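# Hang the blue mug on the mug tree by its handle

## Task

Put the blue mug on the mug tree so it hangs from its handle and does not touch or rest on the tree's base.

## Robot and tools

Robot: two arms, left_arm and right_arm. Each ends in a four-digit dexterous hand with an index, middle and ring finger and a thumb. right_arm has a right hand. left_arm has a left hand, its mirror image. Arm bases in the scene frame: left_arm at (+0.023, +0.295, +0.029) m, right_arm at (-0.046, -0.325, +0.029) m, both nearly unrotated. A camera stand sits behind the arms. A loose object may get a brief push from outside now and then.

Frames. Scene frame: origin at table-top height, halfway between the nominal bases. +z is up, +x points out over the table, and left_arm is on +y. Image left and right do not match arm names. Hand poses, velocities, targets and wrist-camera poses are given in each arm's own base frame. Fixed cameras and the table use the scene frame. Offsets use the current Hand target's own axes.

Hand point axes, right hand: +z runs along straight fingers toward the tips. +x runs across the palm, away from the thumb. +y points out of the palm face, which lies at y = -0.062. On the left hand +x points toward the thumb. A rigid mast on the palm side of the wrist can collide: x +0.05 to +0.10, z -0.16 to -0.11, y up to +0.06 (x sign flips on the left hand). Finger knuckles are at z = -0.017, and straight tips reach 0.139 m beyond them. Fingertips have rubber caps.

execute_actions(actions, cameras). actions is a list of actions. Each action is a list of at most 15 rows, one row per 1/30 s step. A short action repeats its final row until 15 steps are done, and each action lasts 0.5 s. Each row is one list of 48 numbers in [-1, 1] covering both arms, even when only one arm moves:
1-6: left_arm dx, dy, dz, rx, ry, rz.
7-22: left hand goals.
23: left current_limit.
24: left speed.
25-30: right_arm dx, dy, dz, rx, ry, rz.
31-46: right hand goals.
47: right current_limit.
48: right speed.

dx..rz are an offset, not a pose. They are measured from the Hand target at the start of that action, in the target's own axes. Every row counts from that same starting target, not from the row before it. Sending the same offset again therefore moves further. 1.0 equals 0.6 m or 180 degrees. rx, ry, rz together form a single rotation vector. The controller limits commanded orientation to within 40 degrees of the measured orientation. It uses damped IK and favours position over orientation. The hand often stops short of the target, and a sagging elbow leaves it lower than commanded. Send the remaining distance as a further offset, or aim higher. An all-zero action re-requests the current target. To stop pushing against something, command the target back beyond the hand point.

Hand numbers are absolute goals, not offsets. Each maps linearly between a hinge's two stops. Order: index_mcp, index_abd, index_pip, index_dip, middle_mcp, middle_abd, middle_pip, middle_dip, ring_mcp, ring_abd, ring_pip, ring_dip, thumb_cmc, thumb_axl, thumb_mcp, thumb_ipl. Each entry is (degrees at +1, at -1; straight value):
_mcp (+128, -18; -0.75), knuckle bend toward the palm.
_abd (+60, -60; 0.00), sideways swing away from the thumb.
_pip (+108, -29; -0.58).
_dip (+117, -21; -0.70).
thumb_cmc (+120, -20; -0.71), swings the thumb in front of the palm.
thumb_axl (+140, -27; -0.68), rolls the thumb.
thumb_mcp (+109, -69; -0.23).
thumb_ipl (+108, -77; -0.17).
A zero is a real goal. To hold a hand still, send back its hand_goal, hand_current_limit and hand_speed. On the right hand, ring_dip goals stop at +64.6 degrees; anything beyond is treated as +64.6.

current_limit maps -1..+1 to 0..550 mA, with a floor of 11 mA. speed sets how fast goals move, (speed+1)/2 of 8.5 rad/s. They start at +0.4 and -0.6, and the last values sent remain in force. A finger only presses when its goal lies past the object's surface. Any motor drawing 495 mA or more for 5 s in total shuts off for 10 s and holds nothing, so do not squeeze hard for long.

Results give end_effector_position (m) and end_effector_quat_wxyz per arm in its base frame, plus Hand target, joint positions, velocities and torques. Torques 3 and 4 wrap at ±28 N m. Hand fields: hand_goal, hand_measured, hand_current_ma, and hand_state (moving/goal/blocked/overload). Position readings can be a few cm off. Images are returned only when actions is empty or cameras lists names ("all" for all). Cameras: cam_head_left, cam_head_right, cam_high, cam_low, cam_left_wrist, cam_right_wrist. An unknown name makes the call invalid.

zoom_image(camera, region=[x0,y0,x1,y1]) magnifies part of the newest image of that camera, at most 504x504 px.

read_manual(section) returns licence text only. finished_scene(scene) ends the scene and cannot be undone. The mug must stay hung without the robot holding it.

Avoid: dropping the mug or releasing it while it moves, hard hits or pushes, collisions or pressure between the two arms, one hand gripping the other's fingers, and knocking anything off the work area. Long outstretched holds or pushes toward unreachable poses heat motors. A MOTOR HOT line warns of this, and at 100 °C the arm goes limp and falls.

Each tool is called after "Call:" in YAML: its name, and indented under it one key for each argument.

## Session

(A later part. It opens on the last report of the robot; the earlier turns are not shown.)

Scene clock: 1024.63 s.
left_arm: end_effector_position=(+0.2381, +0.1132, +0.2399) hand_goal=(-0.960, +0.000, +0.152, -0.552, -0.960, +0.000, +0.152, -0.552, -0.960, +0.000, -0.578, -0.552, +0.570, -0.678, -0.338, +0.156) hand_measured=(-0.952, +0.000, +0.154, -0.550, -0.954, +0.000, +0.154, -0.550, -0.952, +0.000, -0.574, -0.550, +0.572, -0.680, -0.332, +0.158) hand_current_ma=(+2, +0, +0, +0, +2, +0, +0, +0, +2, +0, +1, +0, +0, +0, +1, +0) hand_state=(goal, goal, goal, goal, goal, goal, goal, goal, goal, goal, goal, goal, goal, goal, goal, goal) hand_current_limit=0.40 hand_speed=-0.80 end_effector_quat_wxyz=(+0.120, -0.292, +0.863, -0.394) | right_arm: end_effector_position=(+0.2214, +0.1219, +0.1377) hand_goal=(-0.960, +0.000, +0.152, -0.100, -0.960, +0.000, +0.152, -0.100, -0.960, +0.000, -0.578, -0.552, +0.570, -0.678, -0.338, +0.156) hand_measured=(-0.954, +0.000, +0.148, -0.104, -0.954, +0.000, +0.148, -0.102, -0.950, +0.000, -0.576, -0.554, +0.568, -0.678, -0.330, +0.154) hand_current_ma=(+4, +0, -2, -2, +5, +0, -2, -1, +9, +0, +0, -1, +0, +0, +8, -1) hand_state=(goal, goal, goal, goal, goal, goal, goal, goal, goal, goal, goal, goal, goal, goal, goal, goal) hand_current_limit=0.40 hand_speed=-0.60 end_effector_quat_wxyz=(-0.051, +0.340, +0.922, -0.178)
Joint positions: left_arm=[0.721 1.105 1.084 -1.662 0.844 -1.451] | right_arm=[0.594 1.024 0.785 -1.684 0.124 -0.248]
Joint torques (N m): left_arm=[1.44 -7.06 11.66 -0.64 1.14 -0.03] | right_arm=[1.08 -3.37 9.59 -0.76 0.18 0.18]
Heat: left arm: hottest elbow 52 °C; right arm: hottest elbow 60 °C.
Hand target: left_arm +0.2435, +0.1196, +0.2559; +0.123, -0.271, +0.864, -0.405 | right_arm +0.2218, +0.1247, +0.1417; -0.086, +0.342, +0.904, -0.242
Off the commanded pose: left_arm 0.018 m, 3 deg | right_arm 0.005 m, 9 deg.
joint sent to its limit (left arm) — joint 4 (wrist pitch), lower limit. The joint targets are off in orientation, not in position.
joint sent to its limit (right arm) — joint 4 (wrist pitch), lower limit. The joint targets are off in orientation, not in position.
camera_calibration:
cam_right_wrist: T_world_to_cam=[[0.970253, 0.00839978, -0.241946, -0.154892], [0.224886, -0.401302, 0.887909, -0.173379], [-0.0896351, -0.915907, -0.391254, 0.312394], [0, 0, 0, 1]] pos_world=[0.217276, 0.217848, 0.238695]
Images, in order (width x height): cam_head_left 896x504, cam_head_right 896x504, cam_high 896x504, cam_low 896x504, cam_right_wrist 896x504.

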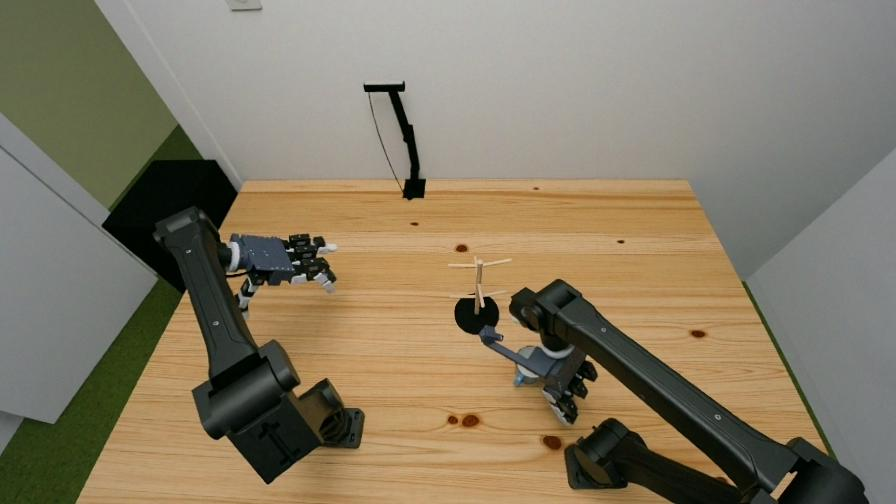

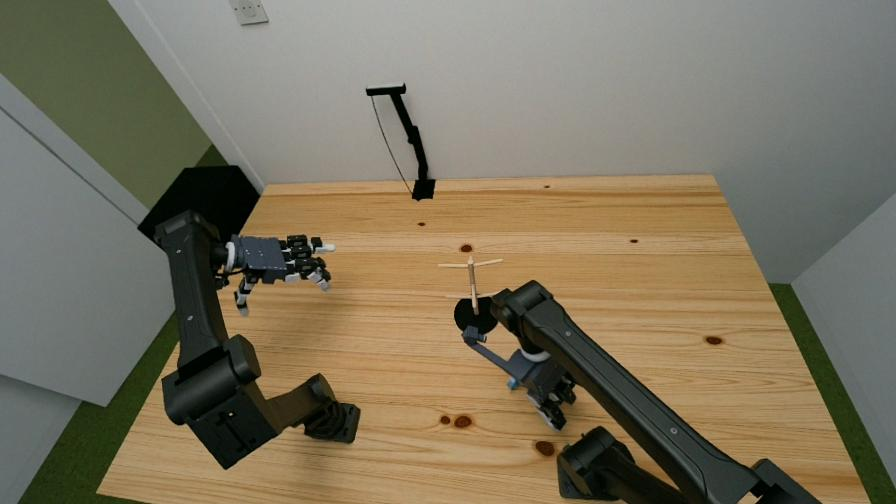

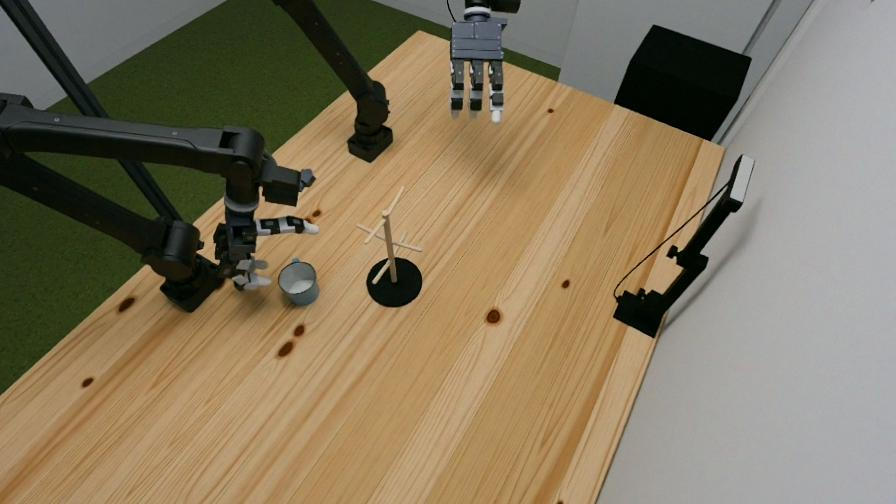

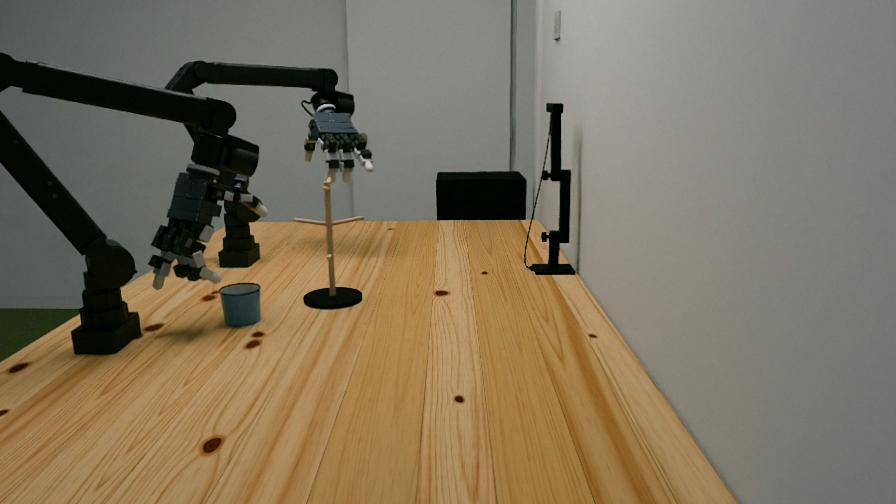

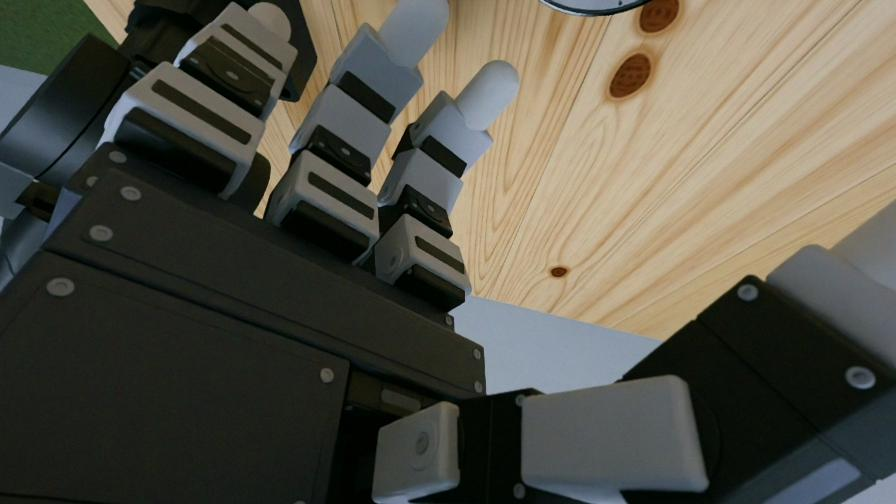

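Call:
execute_actions:
  actions:
    - [[0,0,0,0,0,0,-0.959,0,0.153,-0.551,-0.959,0,0.153,-0.551,-0.959,0,-0.577,-0.551,0.571,-0.678,-0.337,0.157,0.4,-0.8,-0.0065,0.0777,0.1092,0.0556,0,0,-0.959,0,0.153,-0.1,-0.959,0,0.153,-0.1,-0.959,0,-0.577,-0.551,0.571,-0.678,-0.337,0.157,0.4,-0.6]]
  cameras: ["cam_head_left", "cam_low", "cam_right_wrist", "cam_high"]

Call:
zoom_image:
  camera: "cam_low"
  region: [150, 200, 350, 340]

Call:
zoom_image:
  camera: "cam_high"
  region: [180, 180, 420, 350]

Scene clock: 1055.30 s.
left_arm: end_effector_position=(+0.2381, +0.1132, +0.2399) hand_goal=(-0.960, +0.000, +0.152, -0.552, -0.960, +0.000, +0.152, -0.552, -0.960, +0.000, -0.578, -0.552, +0.570, -0.678, -0.338, +0.156) hand_measured=(-0.952, +0.000, +0.154, -0.550, -0.954, +0.000, +0.154, -0.550, -0.952, +0.000, -0.574, -0.550, +0.572, -0.680, -0.332, +0.158) hand_current_ma=(+2, +0, +0, +0, +2, +0, +0, +0, +2, +0, +1, +0, +0, +0, +1, +0) hand_state=(goal, goal, goal, goal, goal, goal, goal, goal, goal, goal, goal, goal, goal, goal, goal, goal) hand_current_limit=0.40 hand_speed=-0.80 end_effector_quat_wxyz=(+0.120, -0.292, +0.863, -0.394) | right_arm: end_effector_position=(+0.2154, +0.1156, +0.0545) hand_goal=(-0.960, +0.000, +0.152, -0.100, -0.960, +0.000, +0.152, -0.100, -0.960, +0.000, -0.578, -0.552, +0.570, -0.678, -0.338, +0.156) hand_measured=(-0.954, +0.000, +0.150, -0.104, -0.954, +0.000, +0.150, -0.102, -0.950, +0.000, -0.576, -0.554, +0.570, -0.678, -0.332, +0.154) hand_current_ma=(+4, +0, -1, -2, +5, +0, -1, -1, +9, +0, +0, -1, +0, +0, +6, -1) hand_state=(goal, goal, goal, goal, goal, goal, goal, goal, goal, goal, goal, goal, goal, goal, goal, goal) hand_current_limit=0.40 hand_speed=-0.60 end_effector_quat_wxyz=(-0.132, +0.327, +0.874, -0.334)
Joint positions: left_arm=[0.721 1.105 1.084 -1.662 0.844 -1.451] | right_arm=[0.625 1.404 0.792 -1.683 0.142 -0.177]
Joint torques (N m): left_arm=[1.44 -7.06 11.66 -0.68 1.14 -0.02] | right_arm=[1.08 -7.36 9.47 -1.06 0.14 0.21]
Heat: left arm: hottest elbow 53 °C; right arm: hottest elbow 59 °C.
Hand target: left_arm +0.2435, +0.1196, +0.2559; +0.123, -0.271, +0.864, -0.405 | right_arm +0.2306, +0.1277, +0.0618; -0.116, +0.333, +0.880, -0.320
Off the commanded pose: left_arm 0.018 m, 3 deg | right_arm 0.021 m, 3 deg.
joint sent to its limit (left arm) — joint 4 (wrist pitch), lower limit. The joint targets are off in orientation, not in position.
camera_calibration:
cam_right_wrist: T_world_to_cam=[[0.87184, -0.102141, -0.479022, -0.12227], [0.456298, -0.186069, 0.870156, -0.174418], [-0.17801, -0.977213, -0.115615, 0.284733], [0, 0, 0, 1]] pos_world=[0.236872, 0.233302, 0.12612]
Images, in order (width x height): cam_head_left 896x504, cam_high 896x504, cam_low 896x504, cam_right_wrist 896x504.

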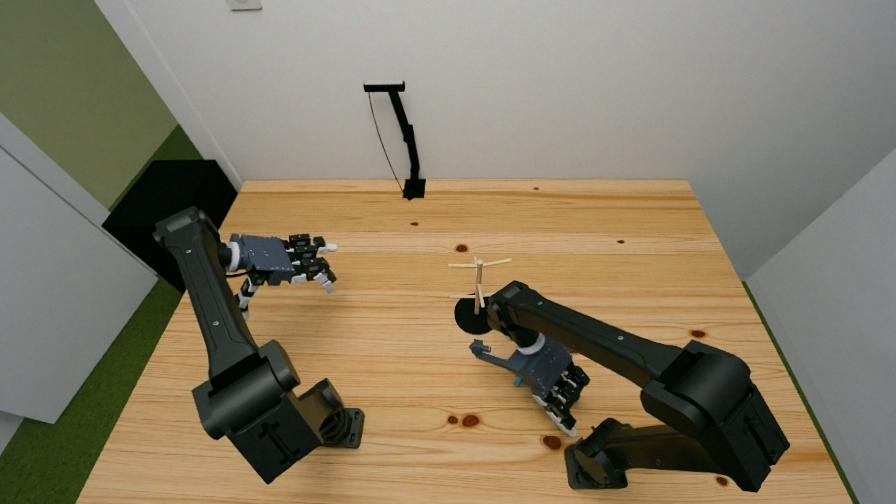

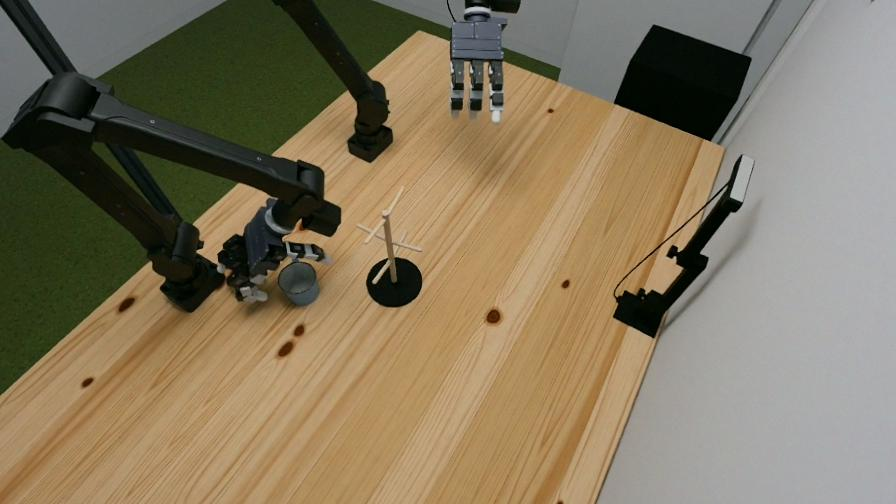

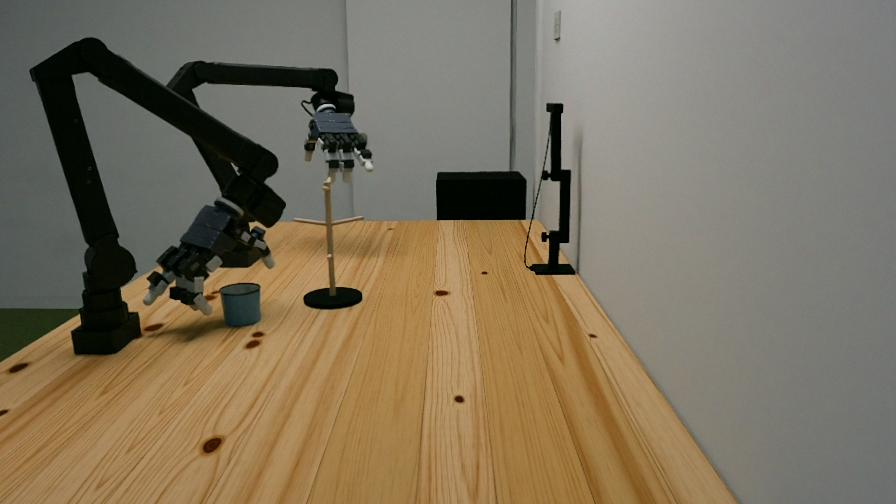

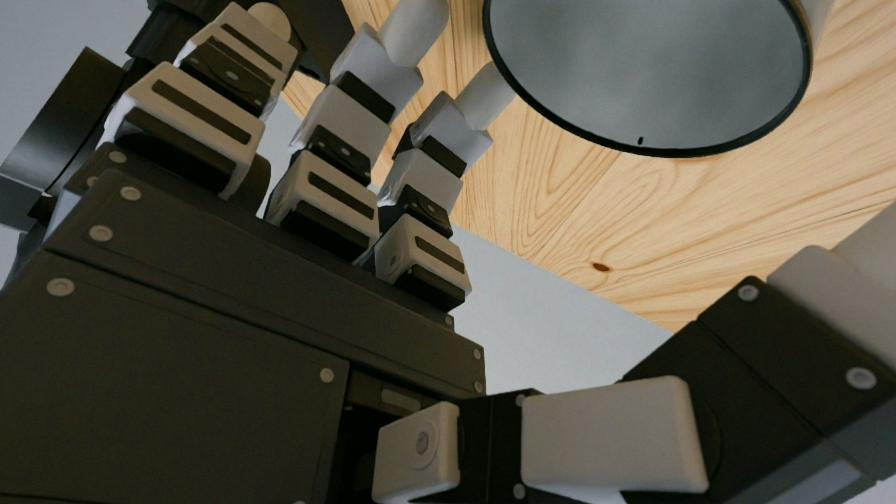

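Scaled by 2.520 from the camera's 896x504 image, which has a finer 1280x720 frame.

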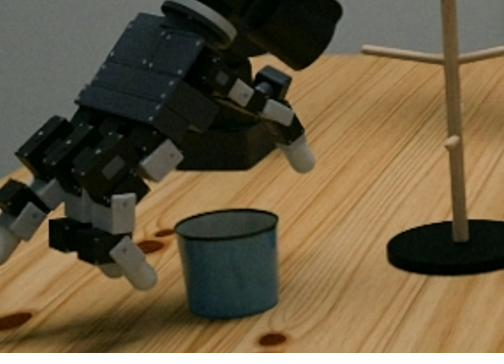

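Scaled by 2.100 from the camera's 896x504 image, which has a finer 1280x720 frame.

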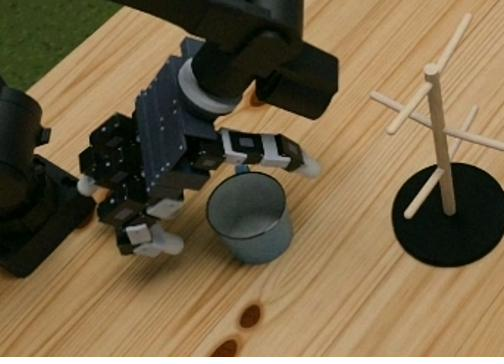

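Call:
execute_actions:
  actions:
    - [[0,0,0,0,0,0,-0.959,0,0.153,-0.551,-0.959,0,0.153,-0.551,-0.959,0,-0.577,-0.551,0.571,-0.678,-0.337,0.157,0.4,-0.8,-0.0076,0.0522,0.0221,0.0333,0,0,-0.959,0,0.153,-0.1,-0.959,0,0.153,-0.1,-0.959,0,-0.577,-0.551,0.571,-0.678,-0.337,0.157,0.4,-0.6]]
  cameras: ["cam_low", "cam_right_wrist", "cam_high"]

Call:
zoom_image:
  camera: "cam_low"
  region: [150, 200, 350, 340]

Call:
zoom_image:
  camera: "cam_high"
  region: [180, 180, 420, 350]

Scene clock: 1065.43 s.
left_arm: end_effector_position=(+0.2381, +0.1132, +0.2399) hand_goal=(-0.960, +0.000, +0.152, -0.552, -0.960, +0.000, +0.152, -0.552, -0.960, +0.000, -0.578, -0.552, +0.570, -0.678, -0.338, +0.156) hand_measured=(-0.952, +0.000, +0.154, -0.550, -0.954, +0.000, +0.154, -0.550, -0.952, +0.000, -0.574, -0.550, +0.572, -0.680, -0.332, +0.158) hand_current_ma=(+2, +0, +0, +0, +2, +0, +0, +0, +2, +0, +1, +0, +0, +0, +1, +0) hand_state=(goal, goal, goal, goal, goal, goal, goal, goal, goal, goal, goal, goal, goal, goal, goal, goal) hand_current_limit=0.40 hand_speed=-0.80 end_effector_quat_wxyz=(+0.120, -0.292, +0.863, -0.394) | right_arm: end_effector_position=(+0.2314, +0.1249, +0.0278) hand_goal=(-0.960, +0.000, +0.152, -0.100, -0.960, +0.000, +0.152, -0.100, -0.960, +0.000, -0.578, -0.552, +0.570, -0.678, -0.338, +0.156) hand_measured=(-0.954, +0.000, +0.150, -0.104, -0.954, +0.000, +0.150, -0.102, -0.950, +0.000, -0.576, -0.554, +0.570, -0.678, -0.332, +0.154) hand_current_ma=(+4, +0, -1, -2, +5, +0, -1, -1, +9, +0, +0, -1, +0, +0, +6, -1) hand_state=(goal, goal, goal, goal, goal, goal, goal, goal, goal, goal, goal, goal, goal, goal, goal, goal) hand_current_limit=0.40 hand_speed=-0.60 end_effector_quat_wxyz=(-0.148, +0.323, +0.857, -0.374)
Joint positions: left_arm=[0.721 1.105 1.084 -1.662 0.844 -1.451] | right_arm=[0.631 1.573 0.857 -1.673 0.149 -0.155]
Joint torques (N m): left_arm=[1.49 -7.06 11.64 -0.66 1.14 -0.02] | right_arm=[1.26 -8.64 8.51 -1.35 0.25 0.19]
Heat: left arm: hottest elbow 53 °C; right arm: hottest elbow 57 °C.
Hand target: left_arm +0.2435, +0.1196, +0.2559; +0.123, -0.271, +0.864, -0.405 | right_arm +0.2444, +0.1362, +0.0315; -0.133, +0.326, +0.862, -0.365
Off the commanded pose: left_arm 0.018 m, 3 deg | right_arm 0.018 m, 2 deg.
joint sent to its limit (left arm) — joint 4 (wrist pitch), lower limit. The joint targets are off in orientation, not in position.
camera_calibration:
cam_right_wrist: T_world_to_cam=[[0.840577, -0.141577, -0.522863, -0.134604], [0.508078, -0.12866, 0.851647, -0.17536], [-0.187845, -0.981531, -0.0362163, 0.29418], [0, 0, 0, 1]] pos_world=[0.257503, 0.247128, 0.0896197]
Images, in order (width x height): cam_high 896x504, cam_low 896x504, cam_right_wrist 896x504.

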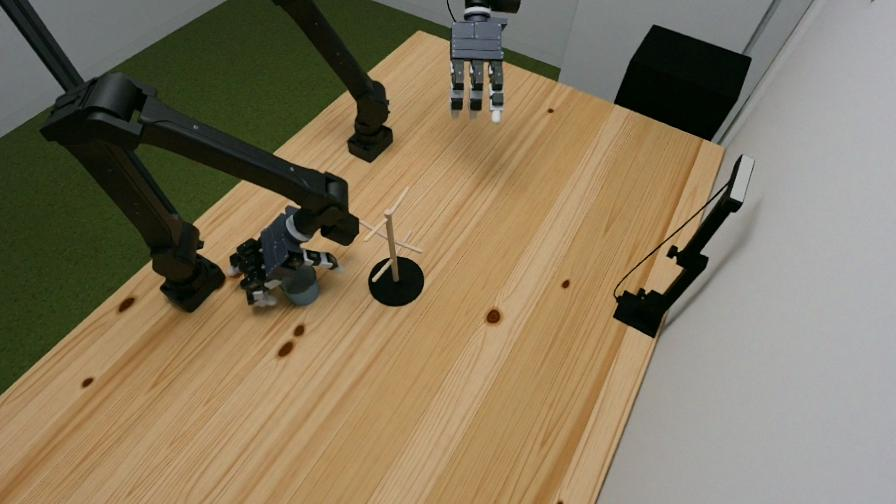

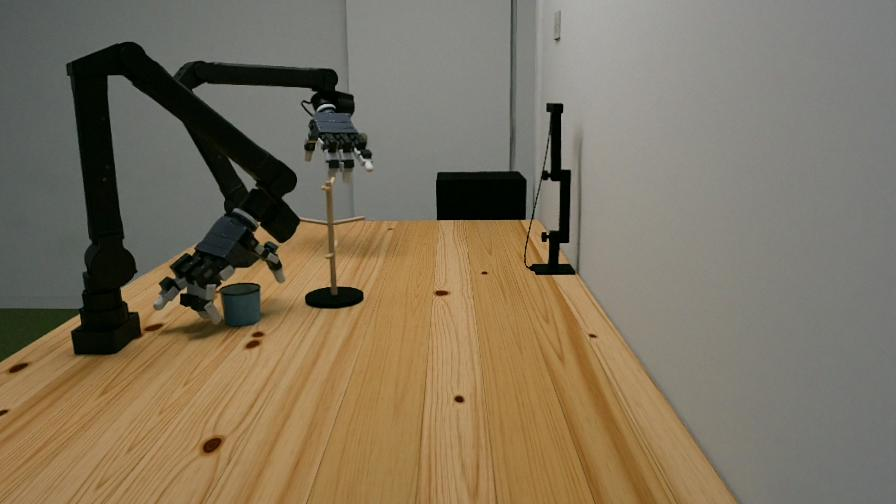

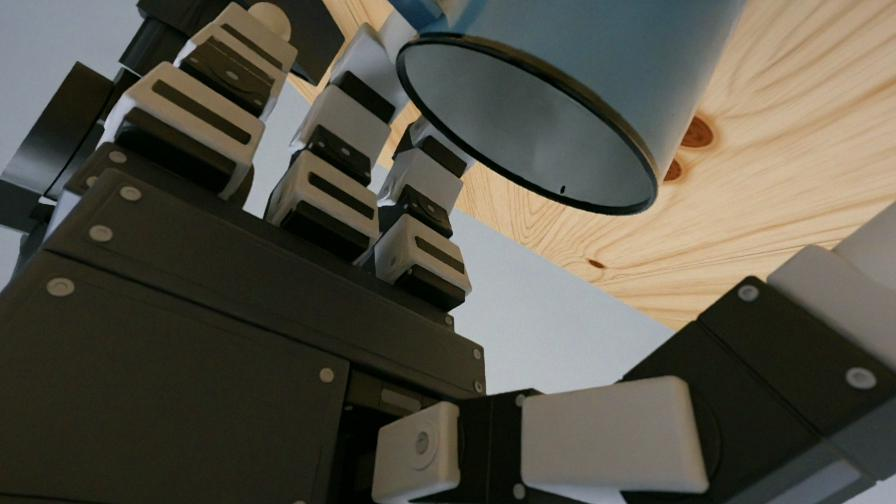

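Scaled by 2.520 from the camera's 896x504 image, which has a finer 1280x720 frame.

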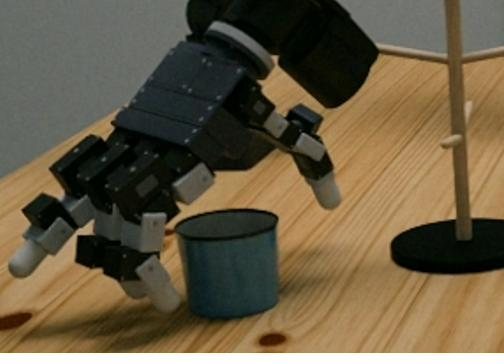

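Scaled by 2.100 from the camera's 896x504 image, which has a finer 1280x720 frame.

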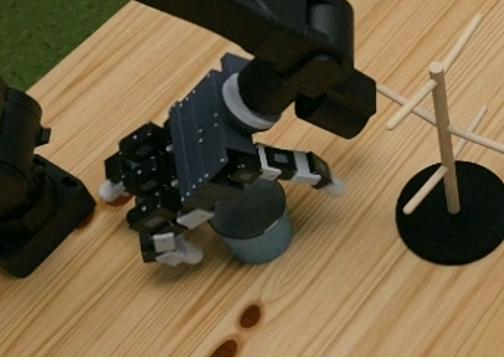

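Call:
execute_actions:
  actions:
    - [[0,0,0,0,0,0,-0.959,0,0.153,-0.551,-0.959,0,0.153,-0.551,-0.959,0,-0.577,-0.551,0.571,-0.678,-0.337,0.157,0.4,-0.8,-0.01,0,0,0,0,0,-0.95,0,0.45,-0.2,-0.95,0,0.45,-0.2,-0.959,0,-0.577,-0.551,0.571,-0.678,-0.1,0.2,0.2,-0.85]]
    - [[0,0,0,0,0,0,-0.959,0,0.153,-0.551,-0.959,0,0.153,-0.551,-0.959,0,-0.577,-0.551,0.571,-0.678,-0.337,0.157,0.4,-0.8,0,0,0,0,0,0,-0.95,0,0.6,-0.25,-0.95,0,0.6,-0.25,-0.959,0,-0.577,-0.551,0.571,-0.678,0.05,0.22,0.2,-0.85]]
  cameras: ["cam_low", "cam_right_wrist", "cam_high"]

Call:
zoom_image:
  camera: "cam_low"
  region: [150, 200, 350, 340]

Call:
zoom_image:
  camera: "cam_high"
  region: [180, 180, 420, 350]

Scene clock: 1082.13 s.
left_arm: end_effector_position=(+0.2381, +0.1132, +0.2399) hand_goal=(-0.960, +0.000, +0.152, -0.552, -0.960, +0.000, +0.152, -0.552, -0.960, +0.000, -0.578, -0.552, +0.570, -0.678, -0.338, +0.156) hand_measured=(-0.952, +0.000, +0.154, -0.550, -0.954, +0.000, +0.154, -0.550, -0.952, +0.000, -0.574, -0.550, +0.572, -0.680, -0.332, +0.158) hand_current_ma=(+2, +0, +0, +0, +2, +0, +0, +0, +2, +0, +1, +0, +0, +0, +1, +0) hand_state=(goal, goal, goal, goal, goal, goal, goal, goal, goal, goal, goal, goal, goal, goal, goal, goal) hand_current_limit=0.40 hand_speed=-0.80 end_effector_quat_wxyz=(+0.120, -0.292, +0.863, -0.394) | right_arm: end_effector_position=(+0.2330, +0.1233, +0.0281) hand_goal=(-0.950, +0.000, +0.600, -0.250, -0.950, +0.000, +0.600, -0.250, -0.960, +0.000, -0.578, -0.552, +0.570, -0.678, +0.050, +0.220) hand_measured=(-0.958, +0.000, +0.562, -0.262, -0.952, +0.000, +0.578, -0.256, -0.950, +0.000, -0.576, -0.554, +0.568, -0.678, -0.010, +0.206) hand_current_ma=(-8, +0, -68, -12, -2, +0, -30, -3, +9, +0, +0, -1, -2, +0, -191, -21) hand_state=(goal, goal, blocked, goal, goal, goal, blocked, goal, goal, goal, goal, goal, goal, goal, blocked, goal) hand_current_limit=0.20 hand_speed=-0.85 end_effector_quat_wxyz=(-0.143, +0.320, +0.857, -0.377)
Joint positions: left_arm=[0.721 1.105 1.084 -1.662 0.844 -1.451] | right_arm=[0.631 1.573 0.857 -1.673 0.162 -0.154]
Joint torques (N m): left_arm=[1.44 -7.06 11.66 -0.66 1.14 -0.02] | right_arm=[-0.5 -8.47 8.85 -1.28 0.26 0.1]
Heat: left arm: hottest elbow 54 °C; right arm: hottest elbow 56 °C.
Hand target: left_arm +0.2435, +0.1196, +0.2559; +0.123, -0.271, +0.864, -0.405 | right_arm +0.2489, +0.1323, +0.0316; -0.133, +0.326, +0.862, -0.365
Off the commanded pose: left_arm 0.018 m, 3 deg | right_arm 0.019 m, 2 deg.
joint sent to its limit (left arm) — joint 4 (wrist pitch), lower limit. The joint targets are off in orientation, not in position.
camera_calibration:
cam_right_wrist: T_world_to_cam=[[0.844715, -0.137657, -0.517211, -0.137636], [0.50452, -0.117761, 0.855331, -0.177332], [-0.17865, -0.983455, -0.0300243, 0.290885], [0, 0, 0, 1]] pos_world=[0.257697, 0.246243, 0.0892244]
Images, in order (width x height): cam_high 896x504, cam_low 896x504, cam_right_wrist 896x504.

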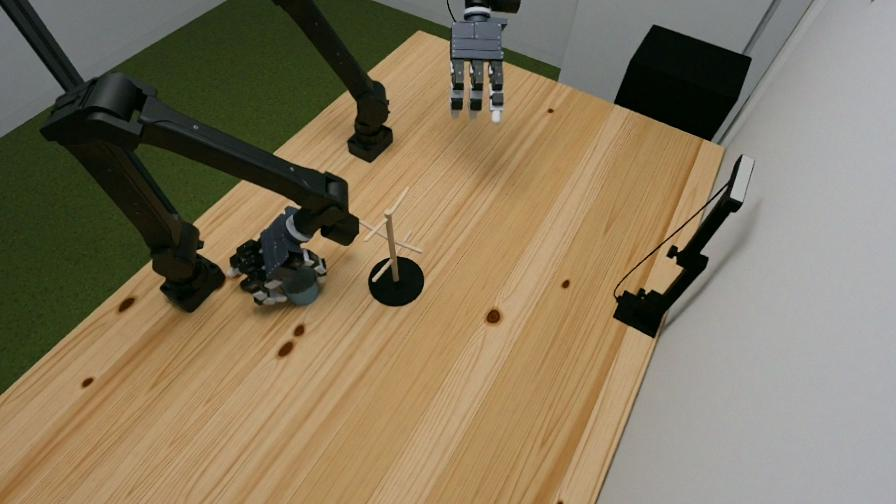

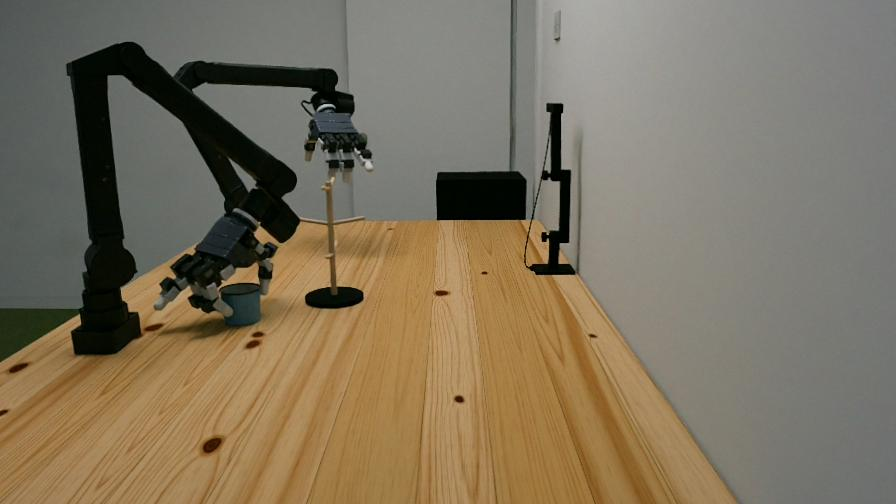

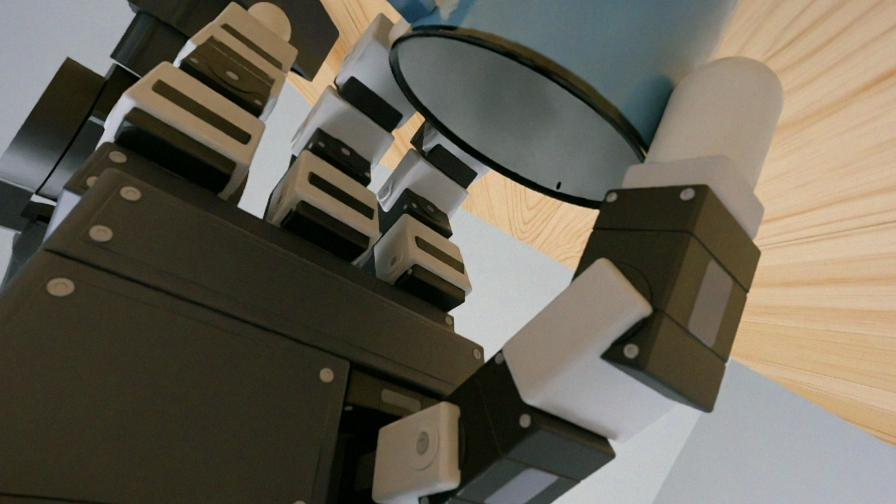

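Scaled by 2.520 from the camera's 896x504 image, which has a finer 1280x720 frame.

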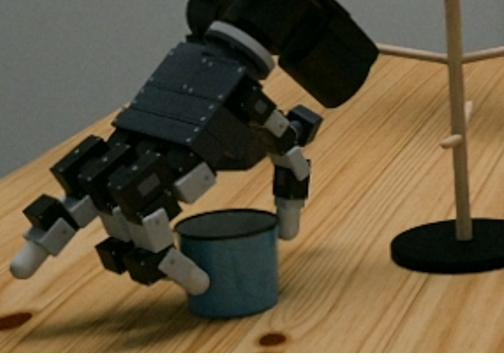

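Scaled by 2.100 from the camera's 896x504 image, which has a finer 1280x720 frame.

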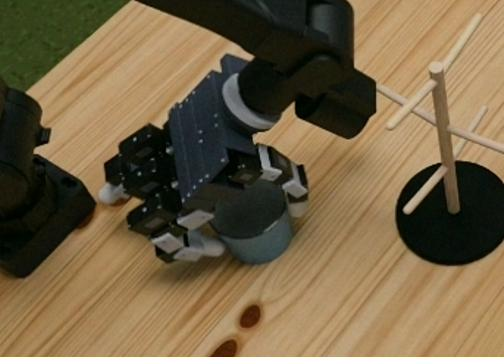

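Call:
execute_actions:
  actions:
    - [[0,0,0,0,0,0,-0.959,0,0.153,-0.551,-0.959,0,0.153,-0.551,-0.959,0,-0.577,-0.551,0.571,-0.678,-0.337,0.157,0.4,-0.8,0,0,0,0,0,0,-0.9,0,0.8,-0.1,-0.9,0,0.8,-0.1,-0.959,0,-0.577,-0.551,0.571,-0.678,0.35,0.30,0.4,-0.85]]
    - [[0,0,0,0,0,0,-0.959,0,0.153,-0.551,-0.959,0,0.153,-0.551,-0.959,0,-0.577,-0.551,0.571,-0.678,-0.337,0.157,0.4,-0.8,0,0,0,0,0,0,-0.9,0,0.8,-0.1,-0.9,0,0.8,-0.1,-0.959,0,-0.577,-0.551,0.571,-0.678,0.35,0.30,0.4,-0.85]]
  cameras: ["cam_low", "cam_right_wrist"]

Scene clock: 1091.50 s.
left_arm: end_effector_position=(+0.2381, +0.1132, +0.2399) hand_goal=(-0.960, +0.000, +0.152, -0.552, -0.960, +0.000, +0.152, -0.552, -0.960, +0.000, -0.578, -0.552, +0.570, -0.678, -0.338, +0.156) hand_measured=(-0.952, +0.000, +0.154, -0.550, -0.954, +0.000, +0.154, -0.550, -0.952, +0.000, -0.574, -0.550, +0.572, -0.680, -0.332, +0.158) hand_current_ma=(+2, +0, +0, +0, +2, +0, +0, +0, +2, +0, +1, +0, +0, +0, +1, +0) hand_state=(goal, goal, goal, goal, goal, goal, goal, goal, goal, goal, goal, goal, goal, goal, goal, goal) hand_current_limit=0.40 hand_speed=-0.80 end_effector_quat_wxyz=(+0.120, -0.292, +0.863, -0.394) | right_arm: end_effector_position=(+0.2330, +0.1233, +0.0281) hand_goal=(-0.900, +0.000, +0.800, -0.100, -0.900, +0.000, +0.800, -0.100, -0.960, +0.000, -0.578, -0.552, +0.570, -0.678, +0.350, +0.300) hand_measured=(-0.964, -0.002, +0.572, -0.178, -0.952, +0.000, +0.594, -0.168, -0.950, +0.000, -0.576, -0.554, +0.552, -0.682, -0.020, +0.206) hand_current_ma=(-158, +0, -385, -194, -116, +0, -385, -159, +9, +0, +0, -1, -22, -3, -385, -383) hand_state=(blocked, goal, blocked, blocked, blocked, goal, blocked, blocked, goal, goal, goal, goal, goal, goal, blocked, blocked) hand_current_limit=0.40 hand_speed=-0.85 end_effector_quat_wxyz=(-0.143, +0.320, +0.857, -0.377)
Joint positions: left_arm=[0.721 1.105 1.084 -1.662 0.844 -1.451] | right_arm=[0.631 1.573 0.857 -1.673 0.162 -0.154]
Joint torques (N m): left_arm=[1.49 -7.12 11.64 -0.65 1.14 -0.03] | right_arm=[-0.67 -8.35 8.77 -1.25 0.26 0.09]
Heat: left arm: hottest elbow 54 °C; right arm: hottest elbow 56 °C.
Hand target: left_arm +0.2435, +0.1196, +0.2559; +0.123, -0.271, +0.864, -0.405 | right_arm +0.2489, +0.1323, +0.0316; -0.133, +0.326, +0.862, -0.365
Off the commanded pose: left_arm 0.018 m, 3 deg | right_arm 0.019 m, 2 deg.
joint sent to its limit (left arm) — joint 4 (wrist pitch), lower limit. The joint targets are off in orientation, not in position.
camera_calibration:
cam_right_wrist: T_world_to_cam=[[0.844715, -0.137657, -0.517211, -0.137636], [0.50452, -0.117761, 0.855331, -0.177332], [-0.17865, -0.983455, -0.0300243, 0.290885], [0, 0, 0, 1]] pos_world=[0.257697, 0.246243, 0.0892244]
Images, in order (width x height): cam_low 896x504, cam_right_wrist 896x504.

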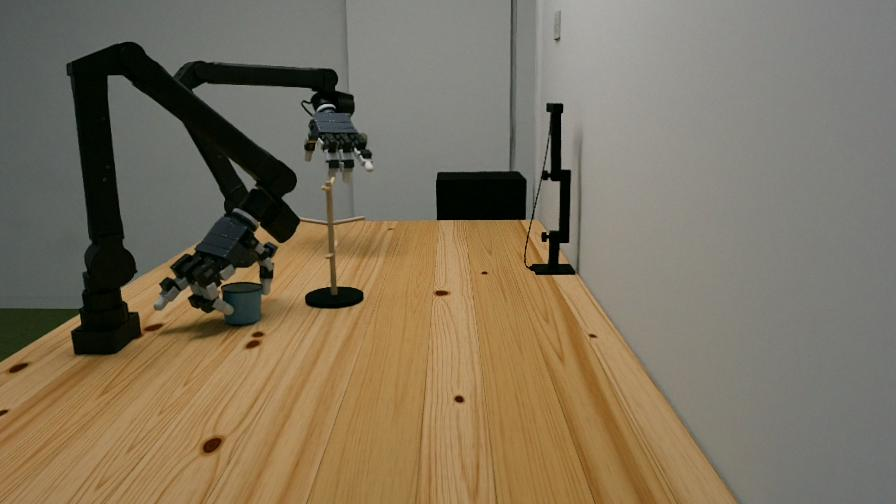

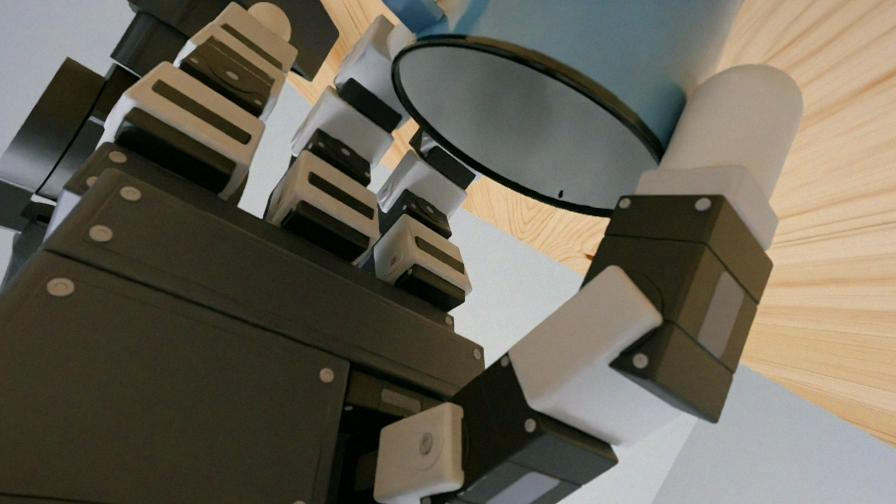

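Call:
execute_actions:
  actions:
    - [[0,0,0,0,0,0,-0.959,0,0.153,-0.551,-0.959,0,0.153,-0.551,-0.959,0,-0.577,-0.551,0.571,-0.678,-0.337,0.157,0.4,-0.8,0,-0.059,0,-0.044,0,0,-0.9,0,0.8,-0.1,-0.9,0,0.8,-0.1,-0.959,0,-0.577,-0.551,0.571,-0.678,0.35,0.30,0.4,-0.85]]
  cameras: ["cam_low", "cam_right_wrist", "cam_high", "cam_head_left", "cam_head_right"]

Scene clock: 1095.37 s.
left_arm: end_effector_position=(+0.2381, +0.1132, +0.2399) hand_goal=(-0.960, +0.000, +0.152, -0.552, -0.960, +0.000, +0.152, -0.552, -0.960, +0.000, -0.578, -0.552, +0.570, -0.678, -0.338, +0.156) hand_measured=(-0.952, +0.000, +0.154, -0.550, -0.954, +0.000, +0.154, -0.550, -0.952, +0.000, -0.574, -0.550, +0.572, -0.680, -0.332, +0.158) hand_current_ma=(+2, +0, +0, +0, +2, +0, +0, +0, +2, +0, +1, +0, +0, +0, +1, +0) hand_state=(goal, goal, goal, goal, goal, goal, goal, goal, goal, goal, goal, goal, goal, goal, goal, goal) hand_current_limit=0.40 hand_speed=-0.80 end_effector_quat_wxyz=(+0.120, -0.292, +0.863, -0.394) | right_arm: end_effector_position=(+0.2297, +0.1151, +0.0563) hand_goal=(-0.900, +0.000, +0.800, -0.100, -0.900, +0.000, +0.800, -0.100, -0.960, +0.000, -0.578, -0.552, +0.570, -0.678, +0.350, +0.300) hand_measured=(-0.966, -0.002, +0.572, -0.178, -0.954, +0.000, +0.594, -0.166, -0.950, +0.000, -0.576, -0.554, +0.552, -0.682, -0.020, +0.206) hand_current_ma=(-162, +0, -385, -190, -121, +0, -385, -152, +9, +0, +0, -1, -22, -3, -385, -383) hand_state=(blocked, goal, blocked, blocked, blocked, goal, blocked, blocked, goal, goal, goal, goal, goal, goal, blocked, blocked) hand_current_limit=0.40 hand_speed=-0.85 end_effector_quat_wxyz=(-0.110, +0.335, +0.883, -0.309)
Joint positions: left_arm=[0.721 1.105 1.084 -1.662 0.844 -1.451] | right_arm=[0.601 1.374 0.787 -1.634 0.164 -0.19]
Joint torques (N m): left_arm=[1.44 -7.12 11.66 -0.66 1.14 -0.02] | right_arm=[-1.14 -7.59 6.83 -1.05 0.23 -0.1]
Heat: left arm: hottest elbow 54 °C; right arm: hottest elbow 56 °C.
Hand target: left_arm +0.2435, +0.1196, +0.2559; +0.123, -0.271, +0.864, -0.405 | right_arm +0.2324, +0.1138, +0.0569; -0.110, +0.335, +0.885, -0.305
Off the commanded pose: left_arm 0.018 m, 3 deg | right_arm 0.003 m, 1 deg.
joint sent to its limit (left arm) — joint 4 (wrist pitch), lower limit. The joint targets are off in orientation, not in position.
camera_calibration:
cam_right_wrist: T_world_to_cam=[[0.900522, -0.0869868, -0.426021, -0.145182], [0.400467, -0.215728, 0.890555, -0.167553], [-0.169371, -0.972571, -0.159432, 0.286928], [0, 0, 0, 1]] pos_world=[0.246437, 0.230283, 0.13311]
Images, in order (width x height): cam_head_left 896x504, cam_head_right 896x504, cam_high 896x504, cam_low 896x504, cam_right_wrist 896x504.

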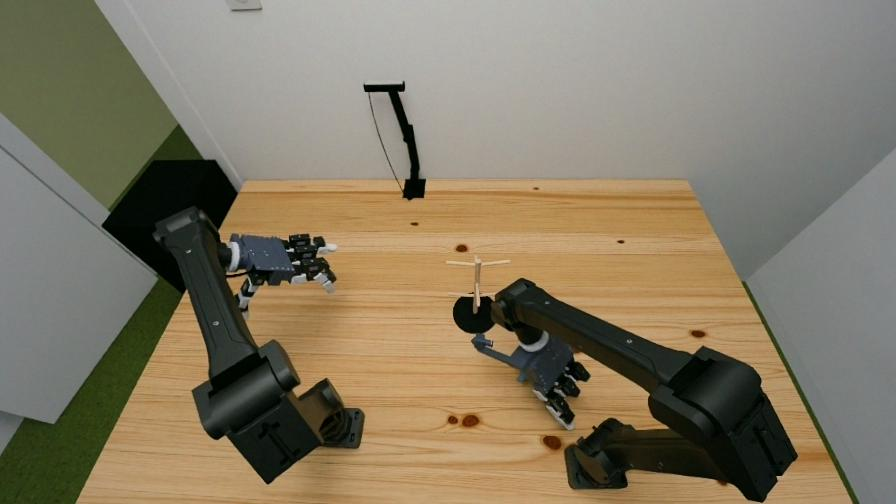

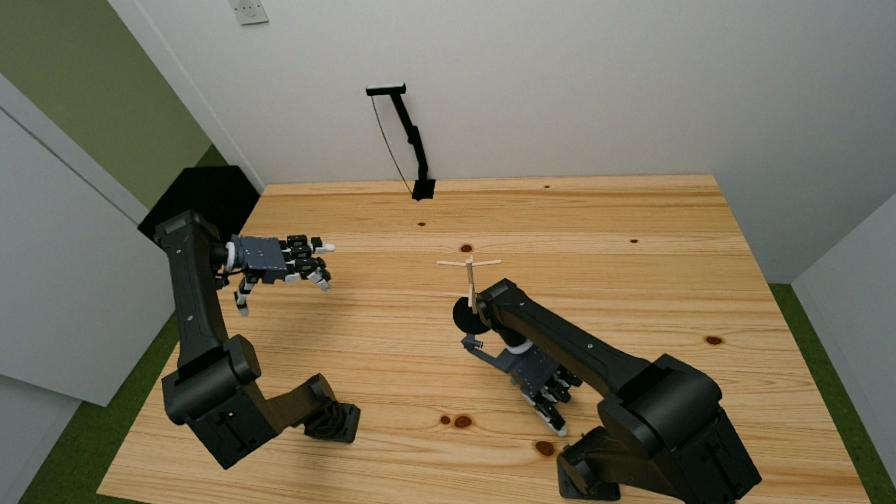

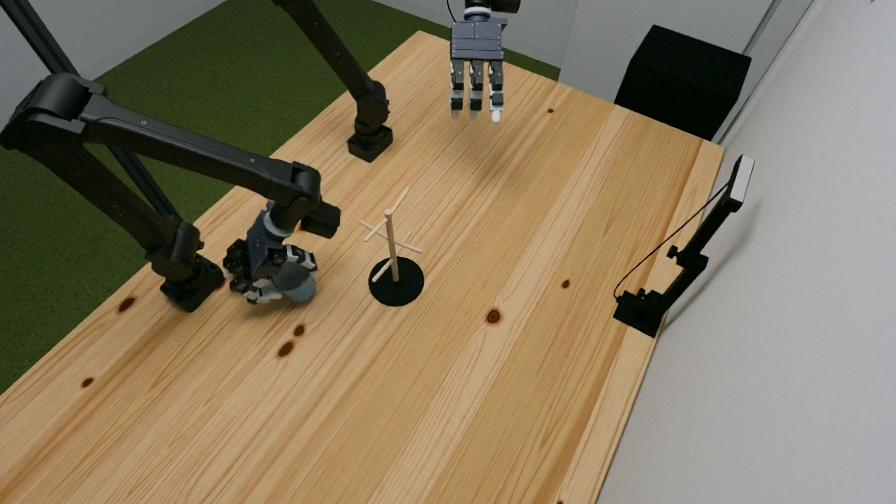

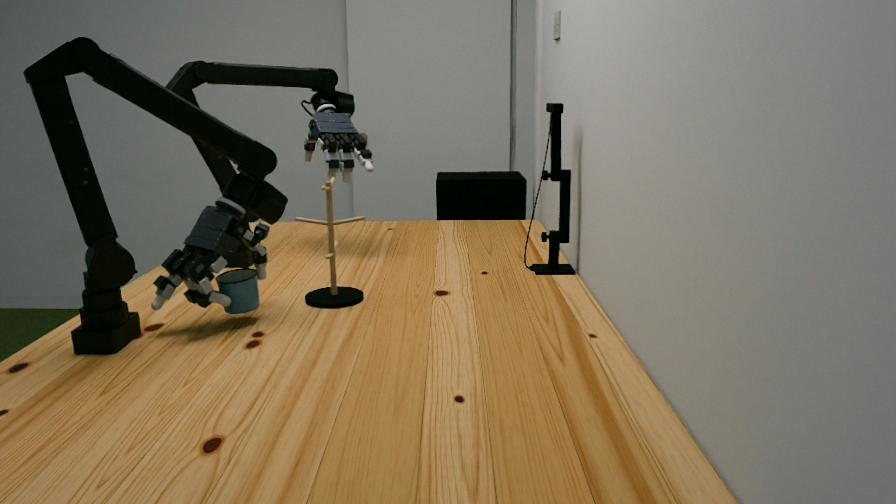

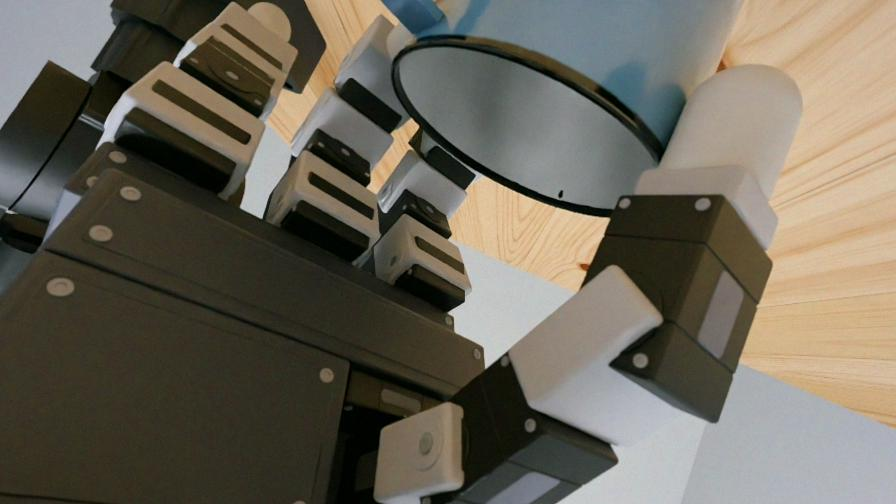

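Call:
execute_actions:
  actions:
    - [[0,0,0,0,0,0,-0.959,0,0.153,-0.551,-0.959,0,0.153,-0.551,-0.959,0,-0.577,-0.551,0.571,-0.678,-0.337,0.157,0.4,-0.8,0.025,-0.0882,-0.0796,-0.1056,0,0.1167,-0.9,0,0.8,-0.1,-0.9,0,0.8,-0.1,-0.959,0,-0.577,-0.551,0.571,-0.678,0.35,0.30,0.4,-0.85]]

Scene clock: 1108.97 s.
left_arm: end_effector_position=(+0.2381, +0.1132, +0.2399) hand_goal=(-0.960, +0.000, +0.152, -0.552, -0.960, +0.000, +0.152, -0.552, -0.960, +0.000, -0.578, -0.552, +0.570, -0.678, -0.338, +0.156) hand_measured=(-0.952, +0.000, +0.154, -0.550, -0.954, +0.000, +0.154, -0.550, -0.952, +0.000, -0.574, -0.550, +0.572, -0.680, -0.332, +0.158) hand_current_ma=(+2, +0, +0, +0, +2, +0, +0, +0, +2, +0, +1, +0, +0, +0, +1, +0) hand_state=(goal, goal, goal, goal, goal, goal, goal, goal, goal, goal, goal, goal, goal, goal, goal, goal) hand_current_limit=0.40 hand_speed=-0.80 end_effector_quat_wxyz=(+0.120, -0.292, +0.863, -0.394) | right_arm: end_effector_position=(+0.2116, +0.1134, +0.1227) hand_goal=(-0.900, +0.000, +0.800, -0.100, -0.900, +0.000, +0.800, -0.100, -0.960, +0.000, -0.578, -0.552, +0.570, -0.678, +0.350, +0.300) hand_measured=(-0.968, -0.002, +0.572, -0.176, -0.958, +0.000, +0.598, -0.164, -0.950, +0.000, -0.576, -0.554, +0.552, -0.682, -0.020, +0.206) hand_current_ma=(-168, +0, -385, -184, -136, +0, -385, -144, +9, +0, +0, -1, -22, -4, -385, -383) hand_state=(blocked, goal, blocked, blocked, blocked, goal, blocked, blocked, goal, goal, goal, goal, goal, goal, blocked, blocked) hand_current_limit=0.40 hand_speed=-0.85 end_effector_quat_wxyz=(-0.004, +0.500, +0.850, -0.165)
Joint positions: left_arm=[0.721 1.105 1.084 -1.662 0.844 -1.451] | right_arm=[0.738 0.986 0.704 -1.609 0.09 0.244]
Joint torques (N m): left_arm=[1.44 -7.18 11.64 -0.65 1.14 -0.03] | right_arm=[1.2 -2.96 9.63 -0.96 0.36 0.29]
Heat: left arm: hottest elbow 54 °C; right arm: hottest elbow 54 °C.
Hand target: left_arm +0.2435, +0.1196, +0.2559; +0.123, -0.271, +0.864, -0.405 | right_arm +0.2125, +0.1148, +0.1270; +0.003, +0.503, +0.847, -0.170
Off the commanded pose: left_arm 0.018 m, 3 deg | right_arm 0.004 m, 1 deg.
joint sent to its limit (left arm) — joint 4 (wrist pitch), lower limit. The joint targets are off in orientation, not in position.

Call:
execute_actions:
  actions:
    - [[0,0,0,0,0,0,-0.959,0,0.153,-0.551,-0.959,0,0.153,-0.551,-0.959,0,-0.577,-0.551,0.571,-0.678,-0.337,0.157,0.4,-0.8,0.006,-0.0413,-0.13,-0.0967,0.0428,0.1167,-0.9,0,0.8,-0.1,-0.9,0,0.8,-0.1,-0.959,0,-0.577,-0.551,0.571,-0.678,0.35,0.30,0.4,-0.85]]

Scene clock: 1114.47 s.
left_arm: end_effector_position=(+0.2381, +0.1132, +0.2399) hand_goal=(-0.960, +0.000, +0.152, -0.552, -0.960, +0.000, +0.152, -0.552, -0.960, +0.000, -0.578, -0.552, +0.570, -0.678, -0.338, +0.156) hand_measured=(-0.952, +0.000, +0.154, -0.550, -0.954, +0.000, +0.154, -0.550, -0.952, +0.000, -0.574, -0.550, +0.572, -0.680, -0.332, +0.158) hand_current_ma=(+2, +0, +0, +0, +2, +0, +0, +0, +2, +0, +1, +0, +0, +0, +1, +0) hand_state=(goal, goal, goal, goal, goal, goal, goal, goal, goal, goal, goal, goal, goal, goal, goal, goal) hand_current_limit=0.40 hand_speed=-0.80 end_effector_quat_wxyz=(+0.120, -0.292, +0.863, -0.394) | right_arm: end_effector_position=(+0.1913, +0.1153, +0.1812) hand_goal=(-0.900, +0.000, +0.800, -0.100, -0.900, +0.000, +0.800, -0.100, -0.960, +0.000, -0.578, -0.552, +0.570, -0.678, +0.350, +0.300) hand_measured=(-0.970, -0.002, +0.572, -0.174, -0.962, +0.002, +0.602, -0.162, -0.952, +0.000, -0.576, -0.554, +0.552, -0.682, -0.020, +0.206) hand_current_ma=(-174, +0, -385, -176, -150, +0, -385, -137, +6, +0, +0, -1, -22, -4, -385, -383) hand_state=(blocked, goal, blocked, blocked, blocked, goal, blocked, blocked, goal, goal, goal, goal, goal, goal, blocked, blocked) hand_current_limit=0.40 hand_speed=-0.85 end_effector_quat_wxyz=(+0.045, +0.646, +0.761, -0.037)
Joint positions: left_arm=[0.721 1.105 1.084 -1.662 0.844 -1.451] | right_arm=[0.964 0.778 0.725 -1.6 0.082 0.805]
Joint torques (N m): left_arm=[1.44 -7.12 11.66 -0.65 1.14 -0.03] | right_arm=[1.03 -1.38 14.43 0.42 0.53 0.25]
Heat: left arm: hottest elbow 54 °C; right arm: hottest elbow 53 °C.
Hand target: left_arm +0.2435, +0.1196, +0.2559; +0.123, -0.271, +0.864, -0.405 | right_arm +0.2024, +0.1298, +0.2069; +0.053, +0.652, +0.756, -0.004
Off the commanded pose: left_arm 0.018 m, 3 deg | right_arm 0.032 m, 4 deg.
joint sent to its limit (left arm) — joint 4 (wrist pitch), lower limit. The joint targets are off in orientation, not in position.


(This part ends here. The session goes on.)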